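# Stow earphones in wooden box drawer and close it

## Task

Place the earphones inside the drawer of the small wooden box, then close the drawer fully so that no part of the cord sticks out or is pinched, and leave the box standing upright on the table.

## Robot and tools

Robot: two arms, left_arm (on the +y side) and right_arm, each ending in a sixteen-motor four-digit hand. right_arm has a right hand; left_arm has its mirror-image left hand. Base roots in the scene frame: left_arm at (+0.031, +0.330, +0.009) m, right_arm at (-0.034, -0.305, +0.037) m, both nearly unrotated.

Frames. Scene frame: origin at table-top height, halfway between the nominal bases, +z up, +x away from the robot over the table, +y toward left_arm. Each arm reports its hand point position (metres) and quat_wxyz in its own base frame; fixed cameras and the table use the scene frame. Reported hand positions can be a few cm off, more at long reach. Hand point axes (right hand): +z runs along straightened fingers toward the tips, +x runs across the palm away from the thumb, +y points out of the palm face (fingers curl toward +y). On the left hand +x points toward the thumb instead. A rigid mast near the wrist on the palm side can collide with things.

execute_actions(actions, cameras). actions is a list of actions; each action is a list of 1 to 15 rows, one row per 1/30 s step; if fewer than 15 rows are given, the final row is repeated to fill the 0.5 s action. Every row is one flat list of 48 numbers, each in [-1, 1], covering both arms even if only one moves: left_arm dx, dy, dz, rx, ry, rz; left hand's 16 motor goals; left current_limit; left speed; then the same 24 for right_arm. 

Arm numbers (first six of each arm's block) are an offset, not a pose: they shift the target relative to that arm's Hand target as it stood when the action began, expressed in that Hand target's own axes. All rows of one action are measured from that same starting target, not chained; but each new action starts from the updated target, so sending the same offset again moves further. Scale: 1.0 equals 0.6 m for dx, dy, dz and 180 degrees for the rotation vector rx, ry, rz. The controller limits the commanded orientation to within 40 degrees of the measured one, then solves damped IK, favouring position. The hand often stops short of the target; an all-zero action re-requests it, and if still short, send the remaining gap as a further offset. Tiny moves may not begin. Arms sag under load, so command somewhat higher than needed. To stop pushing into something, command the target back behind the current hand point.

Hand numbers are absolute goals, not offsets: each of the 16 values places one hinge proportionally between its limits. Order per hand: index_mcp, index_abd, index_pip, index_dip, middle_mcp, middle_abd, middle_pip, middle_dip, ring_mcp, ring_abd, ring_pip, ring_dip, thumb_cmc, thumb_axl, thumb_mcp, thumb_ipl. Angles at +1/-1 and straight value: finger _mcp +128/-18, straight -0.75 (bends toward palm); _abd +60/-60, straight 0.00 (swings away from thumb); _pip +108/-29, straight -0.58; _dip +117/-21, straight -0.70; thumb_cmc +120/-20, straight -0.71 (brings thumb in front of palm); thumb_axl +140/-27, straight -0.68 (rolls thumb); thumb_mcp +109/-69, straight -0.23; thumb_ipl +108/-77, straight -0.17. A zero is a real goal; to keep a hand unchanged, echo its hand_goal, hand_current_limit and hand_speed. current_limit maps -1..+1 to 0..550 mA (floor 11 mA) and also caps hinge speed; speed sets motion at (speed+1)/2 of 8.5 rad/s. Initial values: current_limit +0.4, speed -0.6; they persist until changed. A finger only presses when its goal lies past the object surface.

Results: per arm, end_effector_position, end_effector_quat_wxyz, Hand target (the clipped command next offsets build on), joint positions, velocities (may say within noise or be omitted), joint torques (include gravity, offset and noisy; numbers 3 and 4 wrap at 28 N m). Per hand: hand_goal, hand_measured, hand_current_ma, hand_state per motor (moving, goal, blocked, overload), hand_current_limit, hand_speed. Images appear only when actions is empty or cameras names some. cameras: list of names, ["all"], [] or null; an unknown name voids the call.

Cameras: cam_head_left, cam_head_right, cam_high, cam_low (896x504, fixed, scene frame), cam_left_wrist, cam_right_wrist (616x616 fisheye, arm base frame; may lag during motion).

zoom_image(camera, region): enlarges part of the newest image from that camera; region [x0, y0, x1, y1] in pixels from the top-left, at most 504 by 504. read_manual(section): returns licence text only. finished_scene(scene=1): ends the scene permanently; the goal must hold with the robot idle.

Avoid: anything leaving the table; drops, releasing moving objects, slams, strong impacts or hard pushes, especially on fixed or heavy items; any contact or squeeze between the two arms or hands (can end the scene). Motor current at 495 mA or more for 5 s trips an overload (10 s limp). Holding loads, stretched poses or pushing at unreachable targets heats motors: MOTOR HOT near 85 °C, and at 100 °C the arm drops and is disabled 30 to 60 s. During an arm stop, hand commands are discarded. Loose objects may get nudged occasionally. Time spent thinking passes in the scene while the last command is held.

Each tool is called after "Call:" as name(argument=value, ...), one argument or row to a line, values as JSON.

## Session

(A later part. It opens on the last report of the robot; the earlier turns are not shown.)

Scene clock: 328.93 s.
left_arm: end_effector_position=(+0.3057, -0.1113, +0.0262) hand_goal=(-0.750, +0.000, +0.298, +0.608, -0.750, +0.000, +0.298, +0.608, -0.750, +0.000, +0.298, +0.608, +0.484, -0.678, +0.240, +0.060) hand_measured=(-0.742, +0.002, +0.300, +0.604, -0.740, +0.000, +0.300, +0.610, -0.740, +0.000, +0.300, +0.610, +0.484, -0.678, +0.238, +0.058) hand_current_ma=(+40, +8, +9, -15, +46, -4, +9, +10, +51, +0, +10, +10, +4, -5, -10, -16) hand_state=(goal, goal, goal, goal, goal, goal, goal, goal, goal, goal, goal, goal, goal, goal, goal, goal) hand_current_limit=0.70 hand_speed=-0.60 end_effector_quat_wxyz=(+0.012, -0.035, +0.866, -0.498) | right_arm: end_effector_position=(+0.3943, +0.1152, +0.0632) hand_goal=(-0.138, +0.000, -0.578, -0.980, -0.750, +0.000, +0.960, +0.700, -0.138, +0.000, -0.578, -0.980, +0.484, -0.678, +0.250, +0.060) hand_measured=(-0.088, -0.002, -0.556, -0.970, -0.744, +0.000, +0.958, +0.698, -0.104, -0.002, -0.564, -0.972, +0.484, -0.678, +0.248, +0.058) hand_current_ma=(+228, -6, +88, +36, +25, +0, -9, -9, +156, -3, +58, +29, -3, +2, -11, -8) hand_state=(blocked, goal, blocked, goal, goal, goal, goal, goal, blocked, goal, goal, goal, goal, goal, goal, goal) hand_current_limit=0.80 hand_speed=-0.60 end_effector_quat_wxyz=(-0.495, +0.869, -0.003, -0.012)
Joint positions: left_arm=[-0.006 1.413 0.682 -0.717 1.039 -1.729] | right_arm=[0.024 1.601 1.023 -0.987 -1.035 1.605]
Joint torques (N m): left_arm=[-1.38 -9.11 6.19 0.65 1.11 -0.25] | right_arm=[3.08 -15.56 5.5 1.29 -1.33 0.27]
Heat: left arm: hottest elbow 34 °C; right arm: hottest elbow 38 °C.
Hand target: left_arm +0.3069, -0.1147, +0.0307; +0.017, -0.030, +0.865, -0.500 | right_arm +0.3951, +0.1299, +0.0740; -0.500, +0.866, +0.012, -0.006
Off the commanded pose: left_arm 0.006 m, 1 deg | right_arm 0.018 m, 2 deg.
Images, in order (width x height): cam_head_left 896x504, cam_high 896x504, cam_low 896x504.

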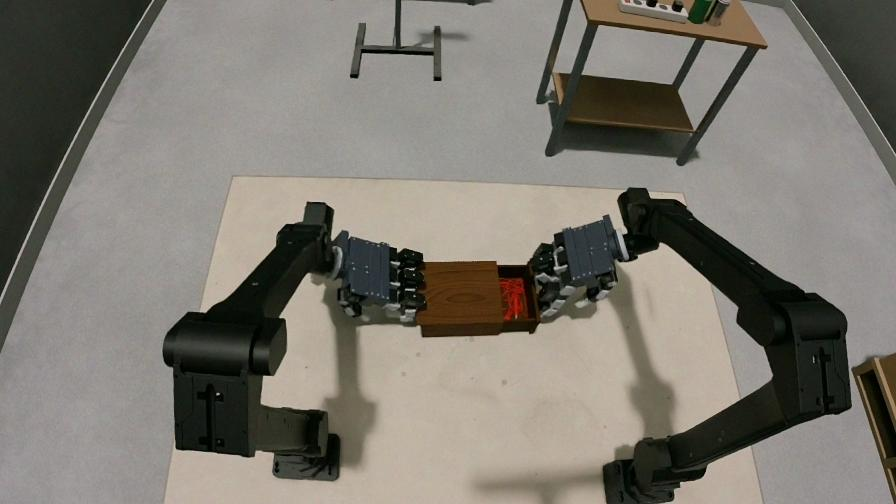

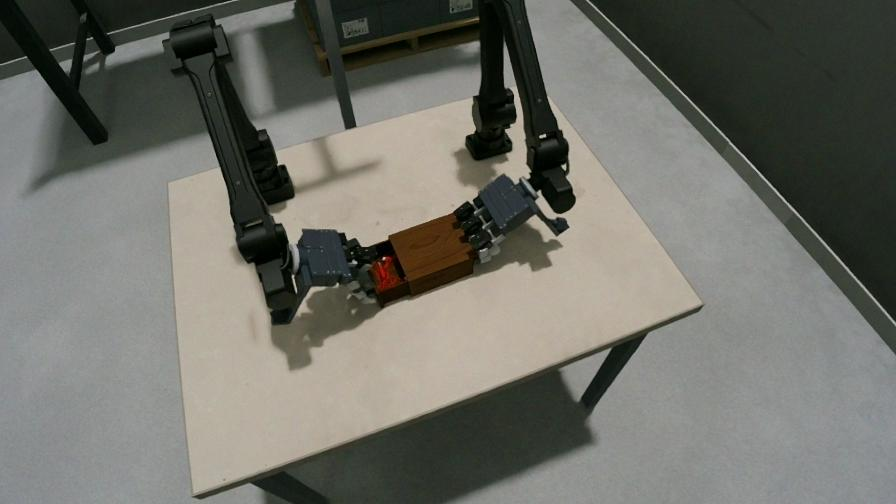

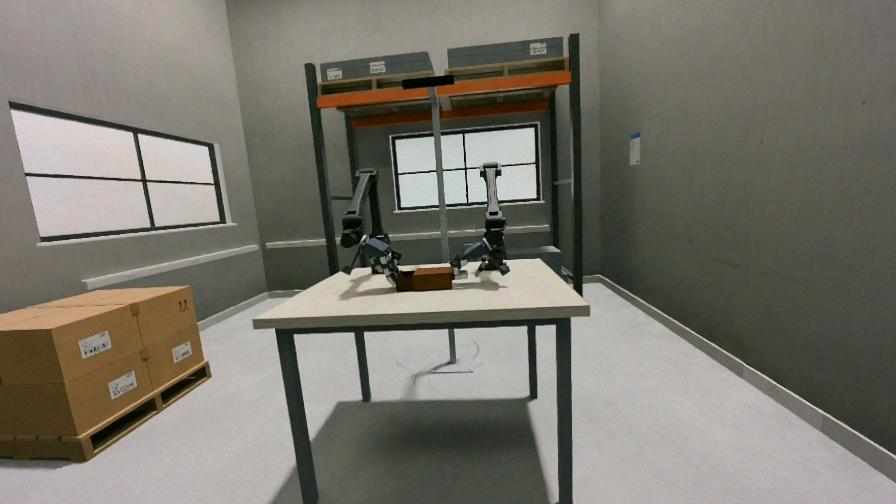

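Call:
execute_actions(
  actions=[
    [[0,0,0,0,0,0,-0.75,0,0.299,0.609,-0.75,0,0.299,0.609,-0.75,0,0.299,0.609,0.484,-0.678,0.24,0.06,0.7,-0.6,-0.001,-0.0125,0.0216,0,0,0,-0.137,0,-0.577,-0.98,-0.75,0,0.96,0.7,-0.137,0,-0.577,-0.98,0.484,-0.678,0.25,0.06,0.7,-0.6]],
  ],
  cameras=["cam_head_left", "cam_low"],
)

Call:
zoom_image(
  camera="cam_low",
  region=[370, 220, 500, 310],
)

Call:
zoom_image(
  camera="cam_head_left",
  region=[380, 240, 560, 350],
)

Scene clock: 330.43 s.
left_arm: end_effector_position=(+0.3058, -0.1111, +0.0263) hand_goal=(-0.750, +0.000, +0.298, +0.608, -0.750, +0.000, +0.298, +0.608, -0.750, +0.000, +0.298, +0.608, +0.484, -0.678, +0.240, +0.060) hand_measured=(-0.742, +0.002, +0.300, +0.604, -0.740, +0.000, +0.300, +0.610, -0.738, +0.000, +0.300, +0.610, +0.484, -0.678, +0.238, +0.058) hand_current_ma=(+44, +8, +9, -15, +51, -4, +9, +10, +57, +0, +10, +10, +4, -5, -10, -16) hand_state=(goal, goal, goal, goal, goal, goal, goal, goal, goal, goal, goal, goal, goal, goal, goal, goal) hand_current_limit=0.70 hand_speed=-0.60 end_effector_quat_wxyz=(+0.013, -0.035, +0.867, -0.498) | right_arm: end_effector_position=(+0.3942, +0.1284, +0.0637) hand_goal=(-0.138, +0.000, -0.578, -0.980, -0.750, +0.000, +0.960, +0.700, -0.138, +0.000, -0.578, -0.980, +0.484, -0.678, +0.250, +0.060) hand_measured=(-0.078, -0.004, -0.552, -0.968, -0.744, +0.000, +0.958, +0.698, -0.096, -0.002, -0.560, -0.972, +0.484, -0.678, +0.248, +0.058) hand_current_ma=(+278, -10, +109, +46, +25, +0, -9, -9, +197, -7, +72, +34, -2, +2, -11, -8) hand_state=(blocked, goal, blocked, goal, goal, goal, goal, goal, blocked, goal, goal, goal, goal, goal, goal, goal) hand_current_limit=0.70 hand_speed=-0.60 end_effector_quat_wxyz=(-0.493, +0.870, -0.004, -0.010)
Joint positions: left_arm=[-0.006 1.412 0.682 -0.717 1.038 -1.729] | right_arm=[0.056 1.589 1.01 -0.924 -1.031 1.675]
Joint torques (N m): left_arm=[-1.44 -8.94 6.2 0.68 1.16 -0.24] | right_arm=[3.43 -15.15 5.71 1.35 -1.38 0.22]
Heat: left arm: hottest elbow 34 °C; right arm: hottest elbow 38 °C.
Hand target: left_arm +0.3069, -0.1147, +0.0306; +0.017, -0.030, +0.865, -0.500 | right_arm +0.3941, +0.1449, +0.0740; -0.500, +0.866, +0.012, -0.006
Off the commanded pose: left_arm 0.006 m, 1 deg | right_arm 0.019 m, 2 deg.
Images, in order (width x height): cam_head_left 896x504, cam_low 896x504.

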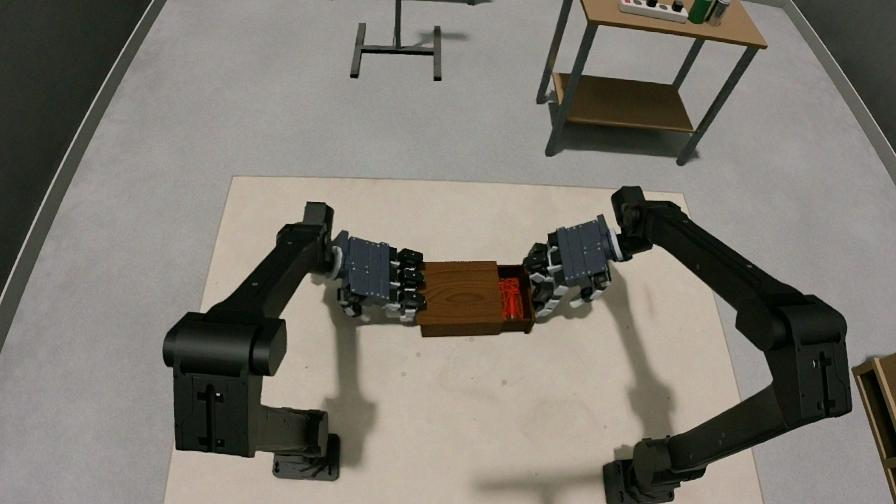

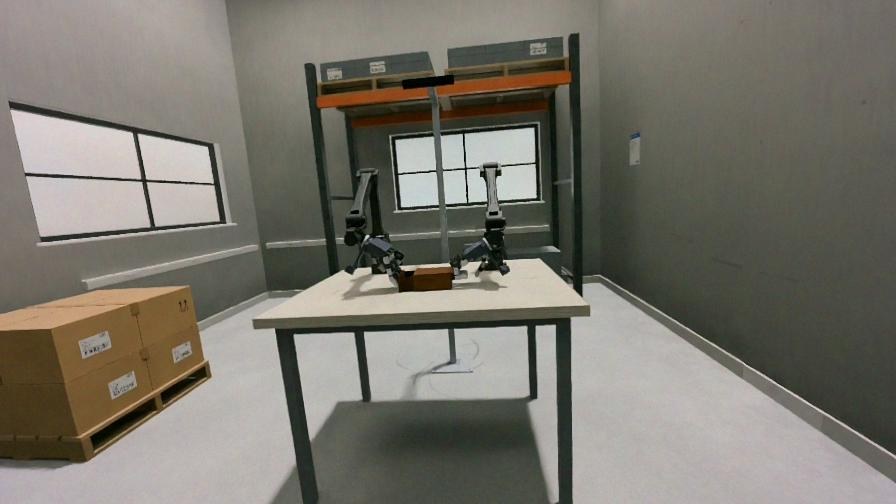

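Scaled by 3.877 from the camera's 896x504 image, which has a finer 1280x720 frame.

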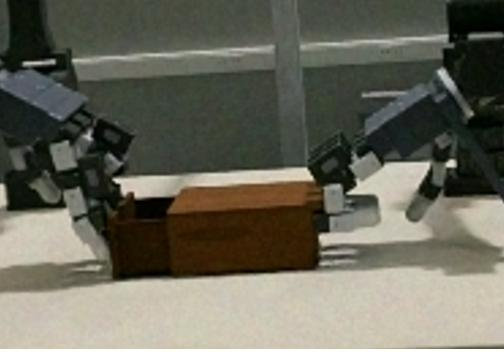

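Scaled by 2.800 from the camera's 896x504 image, which has a finer 1280x720 frame.

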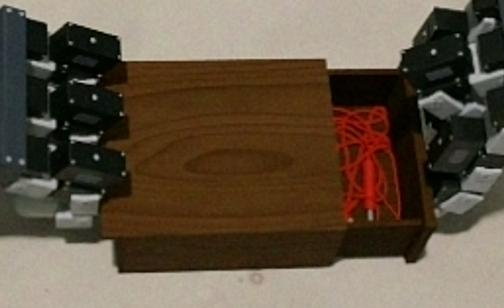

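Call:
execute_actions(
  actions=[
    [[0,0,0,0,0,0,-0.75,0,0.299,0.609,-0.75,0,0.299,0.609,-0.75,0,0.299,0.609,0.484,-0.678,0.24,0.06,0.7,-0.6,-0.001,-0.0125,0.0216,0,0,0,-0.137,0,-0.577,-0.98,-0.75,0,0.96,0.7,-0.137,0,-0.577,-0.98,0.484,-0.678,0.25,0.06,0.7,-0.6]],
    [[0,0,0,0,0,0,-0.75,0,0.299,0.609,-0.75,0,0.299,0.609,-0.75,0,0.299,0.609,0.484,-0.678,0.24,0.06,0.7,-0.6,-0.0007,-0.0083,0.0144,0,0,0,-0.137,0,-0.577,-0.98,-0.75,0,0.96,0.7,-0.137,0,-0.577,-0.98,0.484,-0.678,0.25,0.06,0.7,-0.6]],
  ],
  cameras=["cam_head_left", "cam_low", "cam_high"],
)

Call:
zoom_image(
  camera="cam_low",
  region=[370, 220, 500, 310],
)

Call:
zoom_image(
  camera="cam_head_left",
  region=[460, 240, 560, 350],
)

Call:
zoom_image(
  camera="cam_high",
  region=[340, 210, 480, 320],
)

Scene clock: 332.33 s.
left_arm: end_effector_position=(+0.3059, -0.1110, +0.0265) hand_goal=(-0.750, +0.000, +0.298, +0.608, -0.750, +0.000, +0.298, +0.608, -0.750, +0.000, +0.298, +0.608, +0.484, -0.678, +0.240, +0.060) hand_measured=(-0.740, +0.002, +0.300, +0.604, -0.738, +0.000, +0.300, +0.610, -0.738, +0.000, +0.300, +0.610, +0.484, -0.678, +0.238, +0.058) hand_current_ma=(+49, +8, +9, -15, +58, -4, +9, +10, +65, +0, +10, +10, +4, -5, -10, -16) hand_state=(goal, goal, goal, goal, goal, goal, goal, goal, goal, goal, goal, goal, goal, goal, goal, goal) hand_current_limit=0.70 hand_speed=-0.60 end_effector_quat_wxyz=(+0.013, -0.035, +0.867, -0.497) | right_arm: end_effector_position=(+0.3936, +0.1515, +0.0639) hand_goal=(-0.138, +0.000, -0.578, -0.980, -0.750, +0.000, +0.960, +0.700, -0.138, +0.000, -0.578, -0.980, +0.484, -0.678, +0.250, +0.060) hand_measured=(-0.068, -0.006, -0.550, -0.968, -0.744, +0.000, +0.958, +0.698, -0.088, -0.004, -0.556, -0.970, +0.484, -0.678, +0.248, +0.058) hand_current_ma=(+337, -17, +121, +46, +25, +0, -9, -9, +230, -10, +86, +37, -2, +2, -11, -8) hand_state=(blocked, goal, blocked, goal, goal, goal, goal, goal, blocked, goal, blocked, goal, goal, goal, goal, goal) hand_current_limit=0.70 hand_speed=-0.60 end_effector_quat_wxyz=(-0.492, +0.871, -0.006, -0.008)
Joint positions: left_arm=[-0.006 1.411 0.682 -0.717 1.037 -1.729] | right_arm=[0.112 1.574 0.991 -0.822 -1.021 1.789]
Joint torques (N m): left_arm=[-1.38 -8.76 6.22 0.65 1.19 -0.22] | right_arm=[3.55 -14.68 5.76 1.72 -1.39 0.27]
Heat: left arm: hottest elbow 34 °C; right arm: hottest elbow 38 °C.
Hand target: left_arm +0.3069, -0.1147, +0.0306; +0.017, -0.030, +0.865, -0.500 | right_arm +0.3923, +0.1699, +0.0740; -0.500, +0.866, +0.012, -0.006
Off the commanded pose: left_arm 0.006 m, 1 deg | right_arm 0.021 m, 2 deg.
Images, in order (width x height): cam_head_left 896x504, cam_high 896x504, cam_low 896x504.

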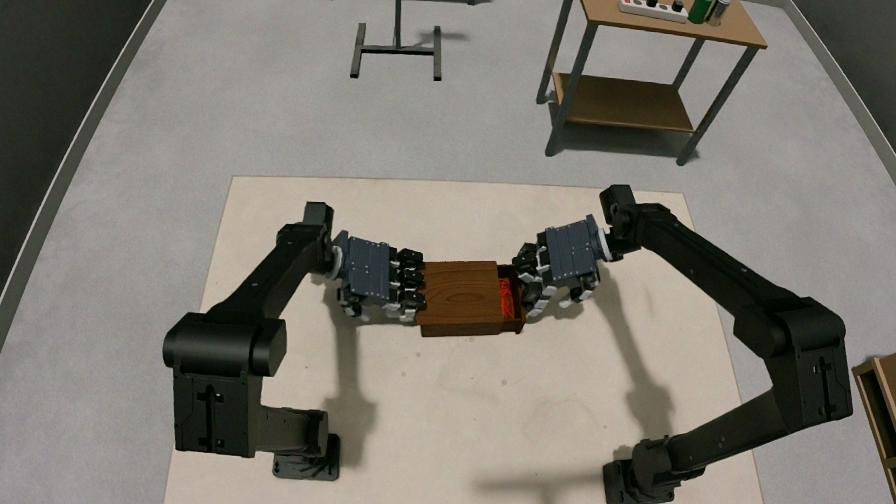

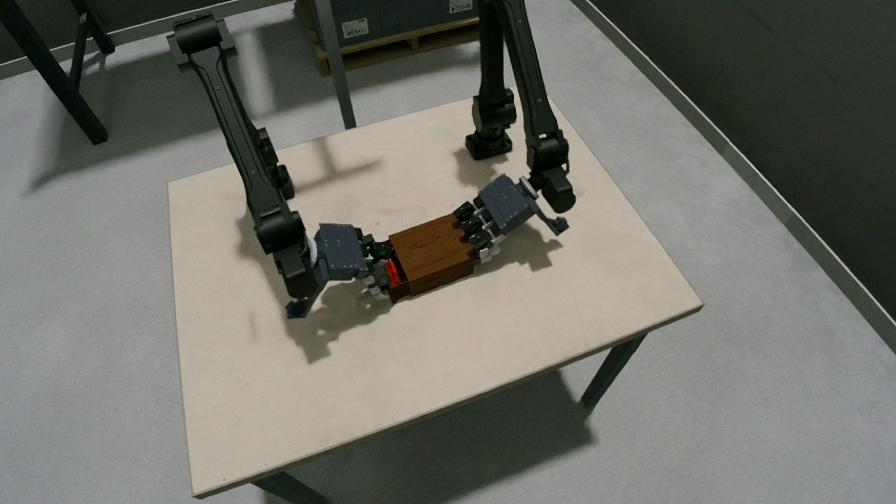

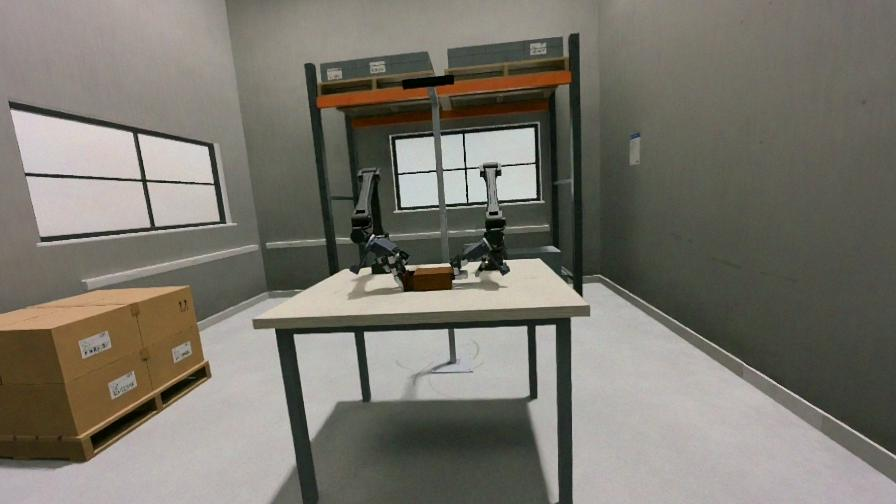

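Scaled by 3.877 from the camera's 896x504 image, which has a finer 1280x720 frame.

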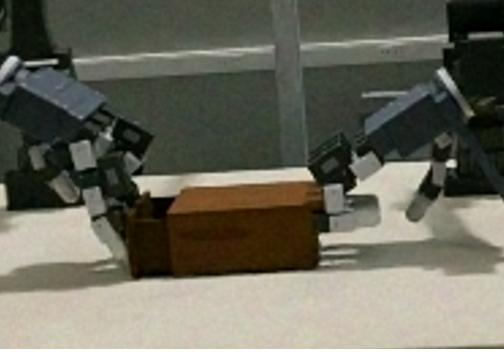

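Scaled by 4.582 from the camera's 896x504 image, which has a finer 1280x720 frame.

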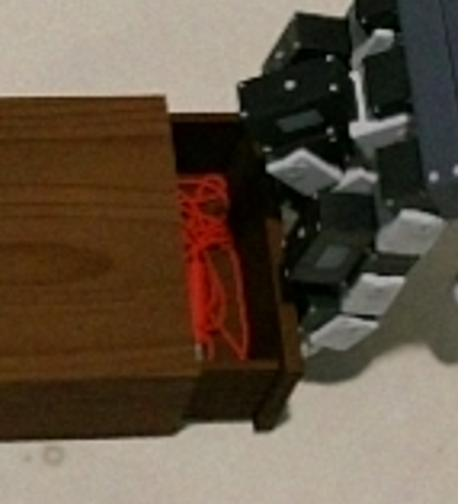

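Scaled by 3.600 from the camera's 896x504 image, which has a finer 1280x720 frame.

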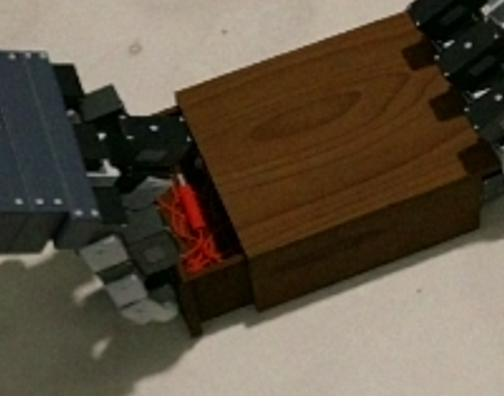

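Call:
execute_actions(
  actions=[
    [[0,0,0,0,0,0,-0.75,0,0.299,0.609,-0.75,0,0.299,0.609,-0.75,0,0.299,0.609,0.484,-0.678,0.24,0.06,0.7,-0.6,-0.001,-0.0125,0.0216,0,0,0,-0.137,0,-0.577,-0.98,-0.75,0,0.96,0.7,-0.137,0,-0.577,-0.98,0.484,-0.678,0.25,0.06,0.7,-0.6]],
    [[0,0,0,0,0,0,-0.75,0,0.299,0.609,-0.75,0,0.299,0.609,-0.75,0,0.299,0.609,0.484,-0.678,0.24,0.06,0.7,-0.6,-0.0007,-0.0083,0.0144,0,0,0,-0.137,0,-0.577,-0.98,-0.75,0,0.96,0.7,-0.137,0,-0.577,-0.98,0.484,-0.678,0.25,0.06,0.7,-0.6]],
  ],
  cameras=["cam_head_left", "cam_low", "cam_high"],
)

Call:
zoom_image(
  camera="cam_low",
  region=[370, 220, 500, 310],
)

Call:
zoom_image(
  camera="cam_head_left",
  region=[460, 240, 560, 350],
)

Call:
zoom_image(
  camera="cam_high",
  region=[340, 210, 480, 320],
)

Scene clock: 334.47 s.
left_arm: end_effector_position=(+0.3059, -0.1110, +0.0266) hand_goal=(-0.750, +0.000, +0.298, +0.608, -0.750, +0.000, +0.298, +0.608, -0.750, +0.000, +0.298, +0.608, +0.484, -0.678, +0.240, +0.060) hand_measured=(-0.740, +0.002, +0.300, +0.604, -0.738, +0.000, +0.300, +0.610, -0.736, +0.000, +0.300, +0.610, +0.484, -0.678, +0.238, +0.058) hand_current_ma=(+51, +8, +9, -15, +59, -4, +9, +10, +66, +0, +10, +10, +4, -5, -10, -16) hand_state=(goal, goal, goal, goal, goal, goal, goal, goal, goal, goal, goal, goal, goal, goal, goal, goal) hand_current_limit=0.70 hand_speed=-0.60 end_effector_quat_wxyz=(+0.013, -0.035, +0.867, -0.497) | right_arm: end_effector_position=(+0.3925, +0.1746, +0.0642) hand_goal=(-0.138, +0.000, -0.578, -0.980, -0.750, +0.000, +0.960, +0.700, -0.138, +0.000, -0.578, -0.980, +0.484, -0.678, +0.250, +0.060) hand_measured=(-0.064, -0.008, -0.550, -0.970, -0.744, +0.000, +0.958, +0.698, -0.088, -0.004, -0.556, -0.970, +0.484, -0.678, +0.248, +0.058) hand_current_ma=(+358, -27, +121, +41, +25, +0, -9, -9, +235, -10, +88, +39, -2, +2, -11, -8) hand_state=(blocked, goal, blocked, goal, goal, goal, goal, goal, blocked, goal, blocked, goal, goal, goal, goal, goal) hand_current_limit=0.70 hand_speed=-0.60 end_effector_quat_wxyz=(-0.491, +0.871, -0.008, -0.008)
Joint positions: left_arm=[-0.006 1.41 0.682 -0.717 1.037 -1.73] | right_arm=[0.167 1.564 0.977 -0.726 -1.007 1.899]
Joint torques (N m): left_arm=[-1.38 -8.82 6.2 0.66 1.19 -0.23] | right_arm=[3.6 -14.21 5.74 1.94 -1.35 0.24]
Heat: left arm: hottest elbow 34 °C; right arm: hottest elbow 38 °C.
Hand target: left_arm +0.3069, -0.1147, +0.0307; +0.017, -0.030, +0.865, -0.500 | right_arm +0.3906, +0.1948, +0.0739; -0.500, +0.866, +0.012, -0.007
Off the commanded pose: left_arm 0.006 m, 1 deg | right_arm 0.022 m, 3 deg.
Images, in order (width x height): cam_head_left 896x504, cam_high 896x504, cam_low 896x504.

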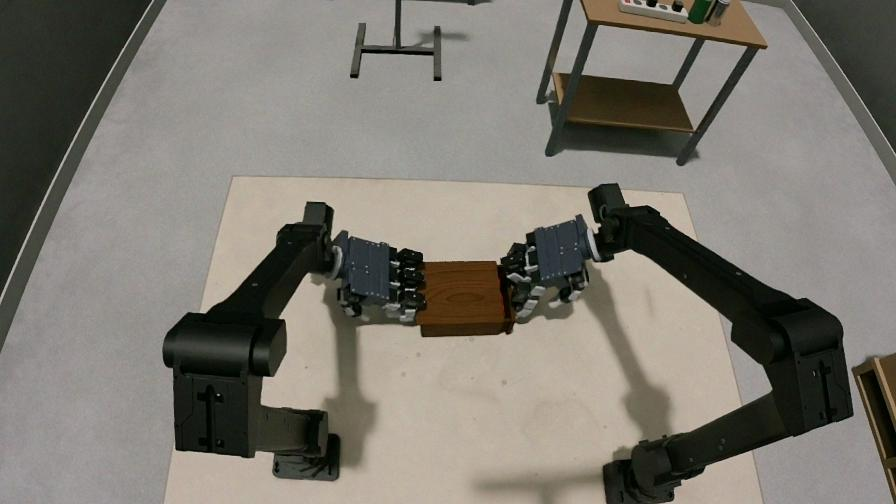

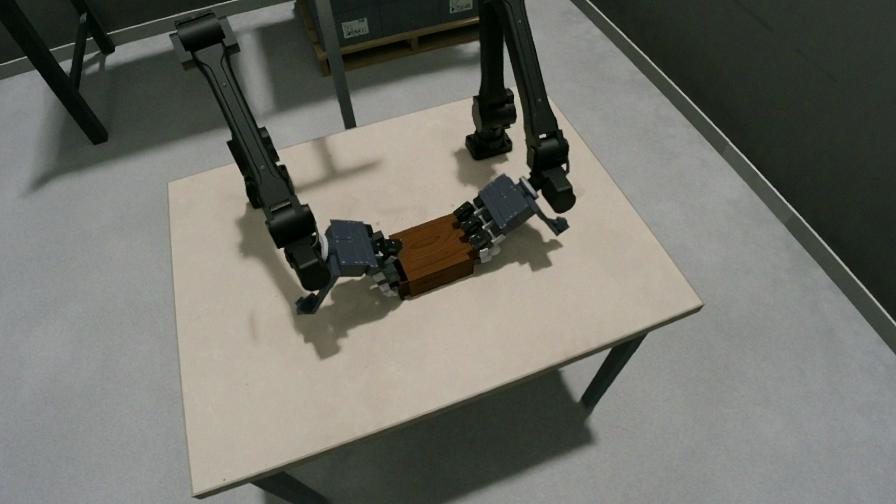

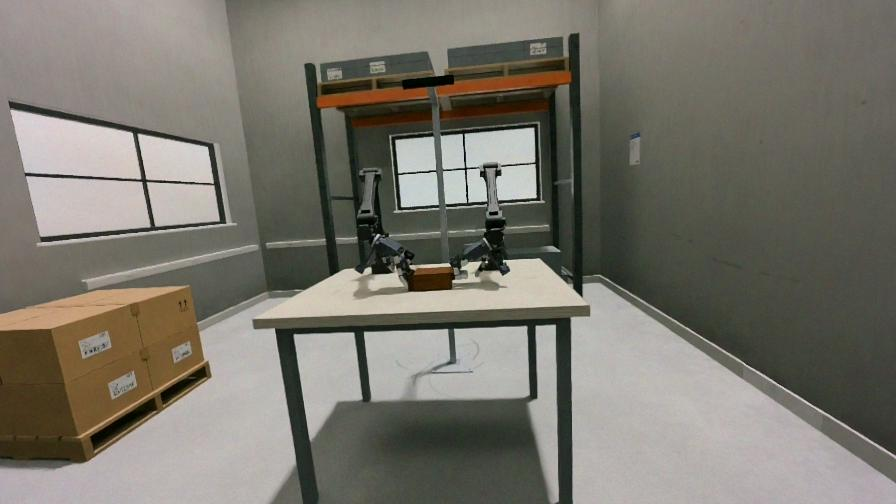

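Scaled by 3.877 from the camera's 896x504 image, which has a finer 1280x720 frame.

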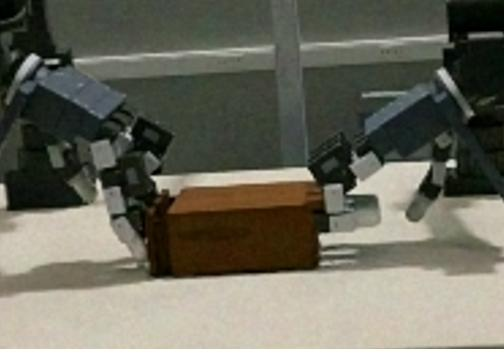

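Scaled by 4.582 from the camera's 896x504 image, which has a finer 1280x720 frame.

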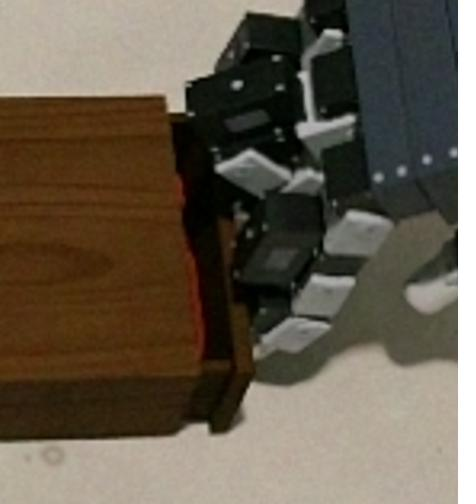

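Scaled by 3.600 from the camera's 896x504 image, which has a finer 1280x720 frame.

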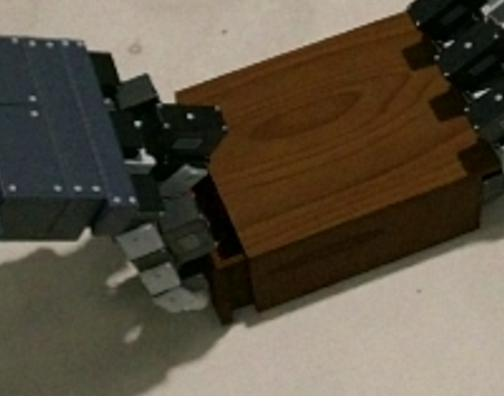

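Call:
execute_actions(
  actions=[
    [[0,0,0,0,0,0,-0.75,0,0.299,0.609,-0.75,0,0.299,0.609,-0.75,0,0.299,0.609,0.484,-0.678,0.24,0.06,0.7,-0.6,-0.0007,-0.01,0.0173,0,0,0,-0.137,0,-0.577,-0.98,-0.75,0,0.96,0.7,-0.137,0,-0.577,-0.98,0.484,-0.678,0.25,0.06,0.7,-0.6]],
  ],
  cameras=["cam_head_left", "cam_low", "cam_high"],
)

Call:
zoom_image(
  camera="cam_low",
  region=[370, 220, 500, 310],
)

Call:
zoom_image(
  camera="cam_head_left",
  region=[460, 240, 560, 350],
)

Call:
zoom_image(
  camera="cam_high",
  region=[340, 210, 480, 320],
)

Scene clock: 335.93 s.
left_arm: end_effector_position=(+0.3059, -0.1108, +0.0267) hand_goal=(-0.750, +0.000, +0.298, +0.608, -0.750, +0.000, +0.298, +0.608, -0.750, +0.000, +0.298, +0.608, +0.484, -0.678, +0.240, +0.060) hand_measured=(-0.738, +0.002, +0.300, +0.604, -0.736, +0.000, +0.300, +0.610, -0.736, +0.000, +0.300, +0.610, +0.484, -0.678, +0.238, +0.058) hand_current_ma=(+55, +8, +11, -15, +65, -4, +9, +10, +71, +0, +10, +10, +4, -5, -10, -16) hand_state=(goal, goal, goal, goal, goal, goal, goal, goal, goal, goal, goal, goal, goal, goal, goal, goal) hand_current_limit=0.70 hand_speed=-0.60 end_effector_quat_wxyz=(+0.013, -0.035, +0.867, -0.497) | right_arm: end_effector_position=(+0.3924, +0.1854, +0.0643) hand_goal=(-0.138, +0.000, -0.578, -0.980, -0.750, +0.000, +0.960, +0.700, -0.138, +0.000, -0.578, -0.980, +0.484, -0.678, +0.250, +0.060) hand_measured=(-0.056, -0.010, -0.550, -0.974, -0.744, +0.000, +0.958, +0.698, -0.086, -0.004, -0.556, -0.968, +0.484, -0.678, +0.248, +0.058) hand_current_ma=(+396, -32, +121, +19, +25, +0, -9, -9, +240, -12, +93, +45, -2, +2, -11, -8) hand_state=(blocked, goal, blocked, goal, goal, goal, goal, goal, blocked, goal, blocked, goal, goal, goal, goal, goal) hand_current_limit=0.70 hand_speed=-0.60 end_effector_quat_wxyz=(-0.490, +0.871, -0.009, -0.007)
Joint positions: left_arm=[-0.006 1.41 0.682 -0.717 1.036 -1.731] | right_arm=[0.193 1.562 0.972 -0.682 -0.997 1.948]
Joint torques (N m): left_arm=[-1.38 -8.7 6.2 0.66 1.24 -0.23] | right_arm=[4.07 -14.56 5.94 2.15 -1.44 0.26]
Heat: left arm: hottest elbow 34 °C; right arm: hottest elbow 38 °C.
Hand target: left_arm +0.3069, -0.1147, +0.0307; +0.017, -0.030, +0.865, -0.500 | right_arm +0.3899, +0.2067, +0.0740; -0.500, +0.866, +0.012, -0.006
Off the commanded pose: left_arm 0.006 m, 1 deg | right_arm 0.024 m, 3 deg.
Images, in order (width x height): cam_head_left 896x504, cam_high 896x504, cam_low 896x504.

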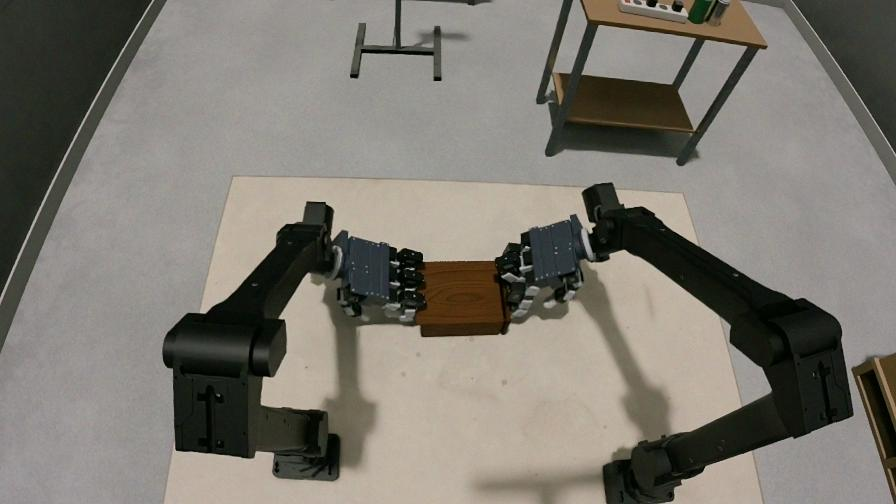

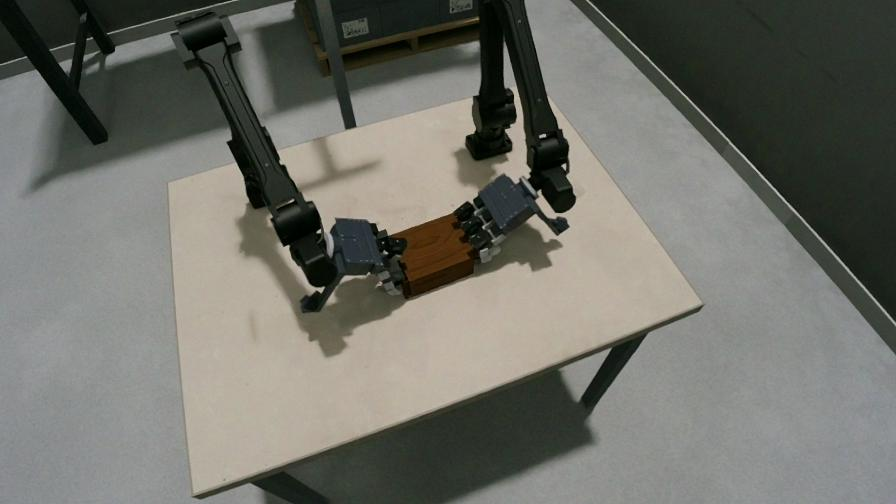

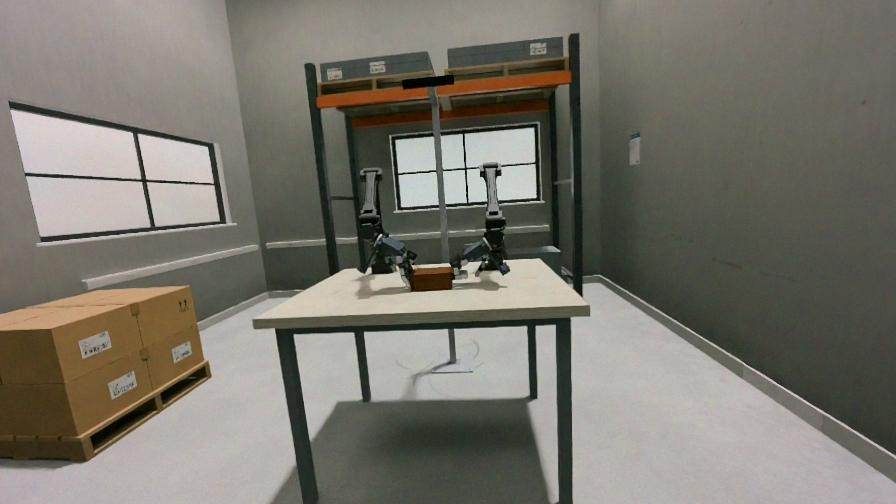

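Scaled by 3.877 from the camera's 896x504 image, which has a finer 1280x720 frame.

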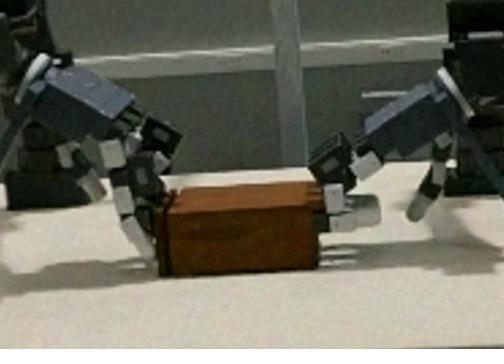

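Scaled by 4.582 from the camera's 896x504 image, which has a finer 1280x720 frame.

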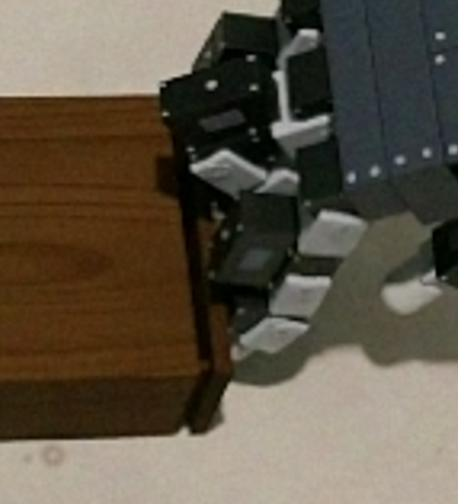

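Scaled by 3.600 from the camera's 896x504 image, which has a finer 1280x720 frame.

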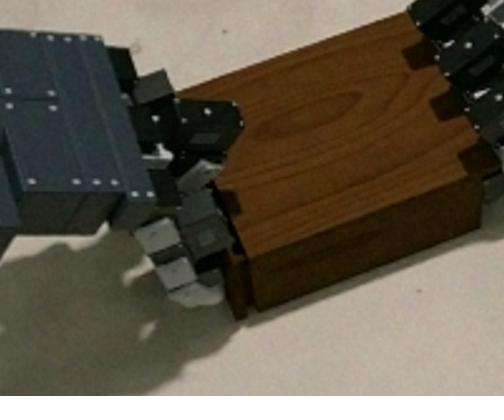

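Call:
execute_actions(
  actions=[
    [[0,0,0,0,0,0,-0.75,0,0.299,0.609,-0.75,0,0.299,0.609,-0.75,0,0.299,0.609,0.484,-0.678,0.24,0.06,0.7,-0.6,-0.0007,-0.0083,0.0144,0,0,0,-0.137,0,-0.577,-0.98,-0.75,0,0.96,0.7,-0.137,0,-0.577,-0.98,0.484,-0.678,0.25,0.06,0.7,-0.6]],
  ],
  cameras=["cam_head_left", "cam_low", "cam_high"],
)

Call:
zoom_image(
  camera="cam_low",
  region=[390, 240, 470, 300],
)

Call:
zoom_image(
  camera="cam_head_left",
  region=[470, 250, 540, 340],
)

Call:
zoom_image(
  camera="cam_high",
  region=[380, 240, 450, 310],
)

Scene clock: 337.13 s.
left_arm: end_effector_position=(+0.3062, -0.1100, +0.0271) hand_goal=(-0.750, +0.000, +0.298, +0.608, -0.750, +0.000, +0.298, +0.608, -0.750, +0.000, +0.298, +0.608, +0.484, -0.678, +0.240, +0.060) hand_measured=(-0.736, +0.002, +0.304, +0.604, -0.734, +0.000, +0.300, +0.610, -0.734, +0.000, +0.300, +0.610, +0.484, -0.678, +0.238, +0.058) hand_current_ma=(+68, +6, +25, -15, +81, -4, +9, +10, +79, +0, +11, +10, +4, -5, -10, -16) hand_state=(goal, goal, goal, goal, goal, goal, goal, goal, goal, goal, goal, goal, goal, goal, goal, goal) hand_current_limit=0.70 hand_speed=-0.60 end_effector_quat_wxyz=(+0.014, -0.037, +0.867, -0.497) | right_arm: end_effector_position=(+0.3924, +0.1890, +0.0652) hand_goal=(-0.138, +0.000, -0.578, -0.980, -0.750, +0.000, +0.960, +0.700, -0.138, +0.000, -0.578, -0.980, +0.484, -0.678, +0.250, +0.060) hand_measured=(-0.038, -0.012, -0.548, -0.978, -0.744, +0.000, +0.958, +0.698, -0.086, -0.004, -0.554, -0.968, +0.484, -0.678, +0.248, +0.058) hand_current_ma=(+467, -40, +122, +10, +25, +0, -9, -9, +246, -12, +95, +46, -2, +2, -11, -8) hand_state=(blocked, goal, blocked, goal, goal, goal, goal, goal, blocked, goal, blocked, goal, goal, goal, goal, goal) hand_current_limit=0.70 hand_speed=-0.60 end_effector_quat_wxyz=(-0.489, +0.872, -0.019, -0.006)
Joint positions: left_arm=[-0.004 1.408 0.682 -0.717 1.035 -1.732] | right_arm=[0.201 1.557 0.967 -0.653 -0.987 1.992]
Joint torques (N m): left_arm=[-1.55 -8.53 6.22 0.65 1.26 -0.21] | right_arm=[4.78 -14.27 6.08 2.39 -1.51 0.22]
Heat: left arm: hottest elbow 34 °C; right arm: hottest elbow 38 °C.
Hand target: left_arm +0.3069, -0.1148, +0.0307; +0.017, -0.030, +0.865, -0.500 | right_arm +0.3892, +0.2166, +0.0740; -0.500, +0.866, +0.012, -0.007
Off the commanded pose: left_arm 0.006 m, 1 deg | right_arm 0.029 m, 4 deg.
Images, in order (width x height): cam_head_left 896x504, cam_high 896x504, cam_low 896x504.

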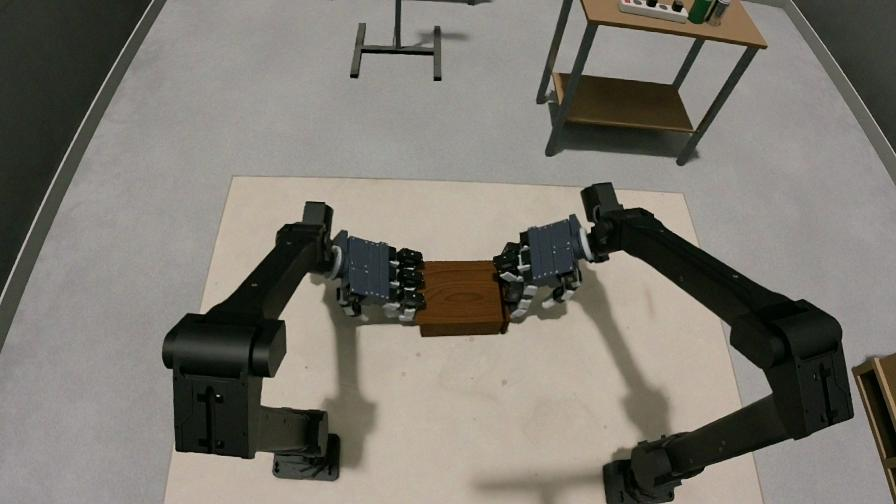

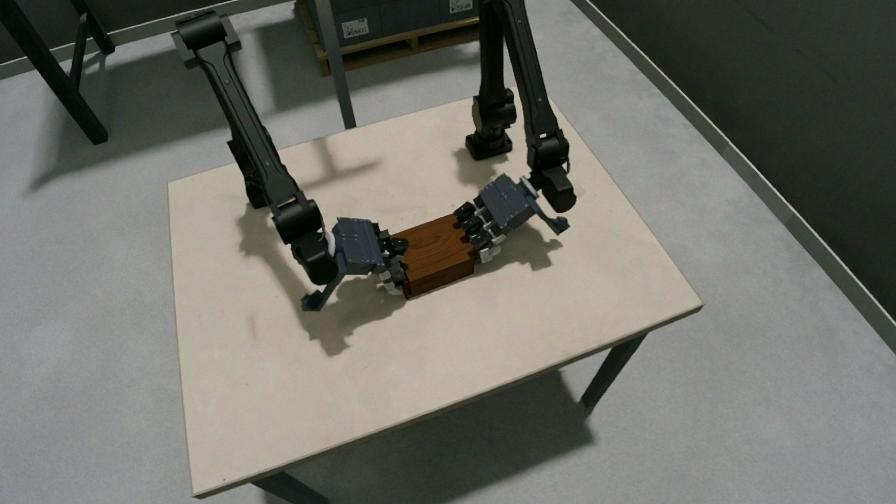

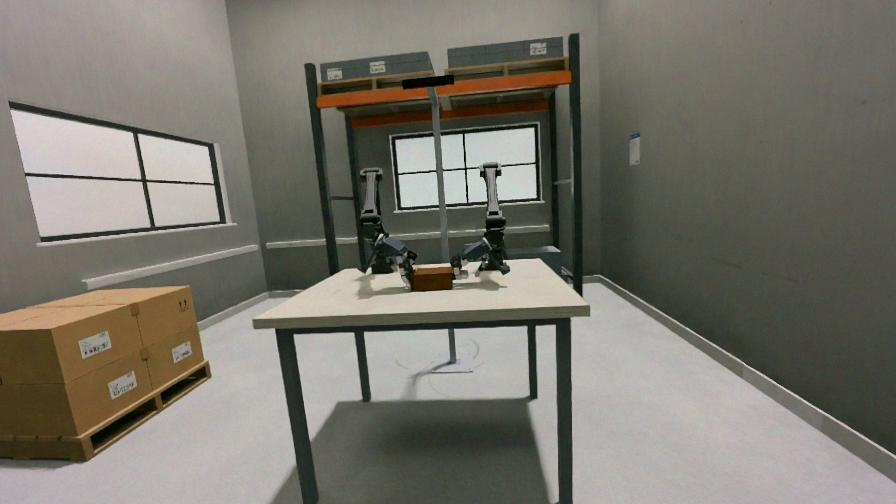

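Scaled by 6.300 from the camera's 896x504 image, which has a finer 1280x720 frame.

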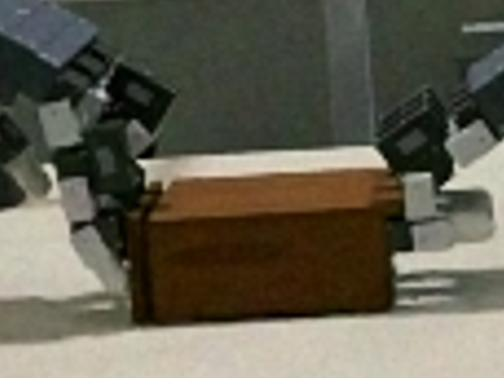

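Scaled by 5.600 from the camera's 896x504 image, which has a finer 1280x720 frame.

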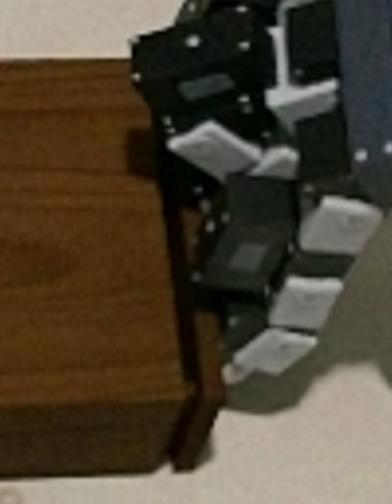

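Scaled by 7.200 from the camera's 896x504 image, which has a finer 1280x720 frame.

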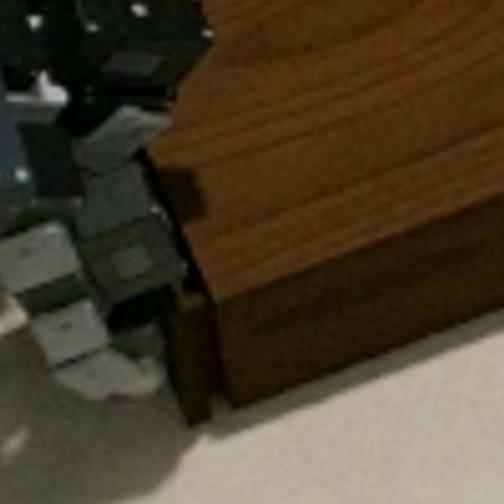

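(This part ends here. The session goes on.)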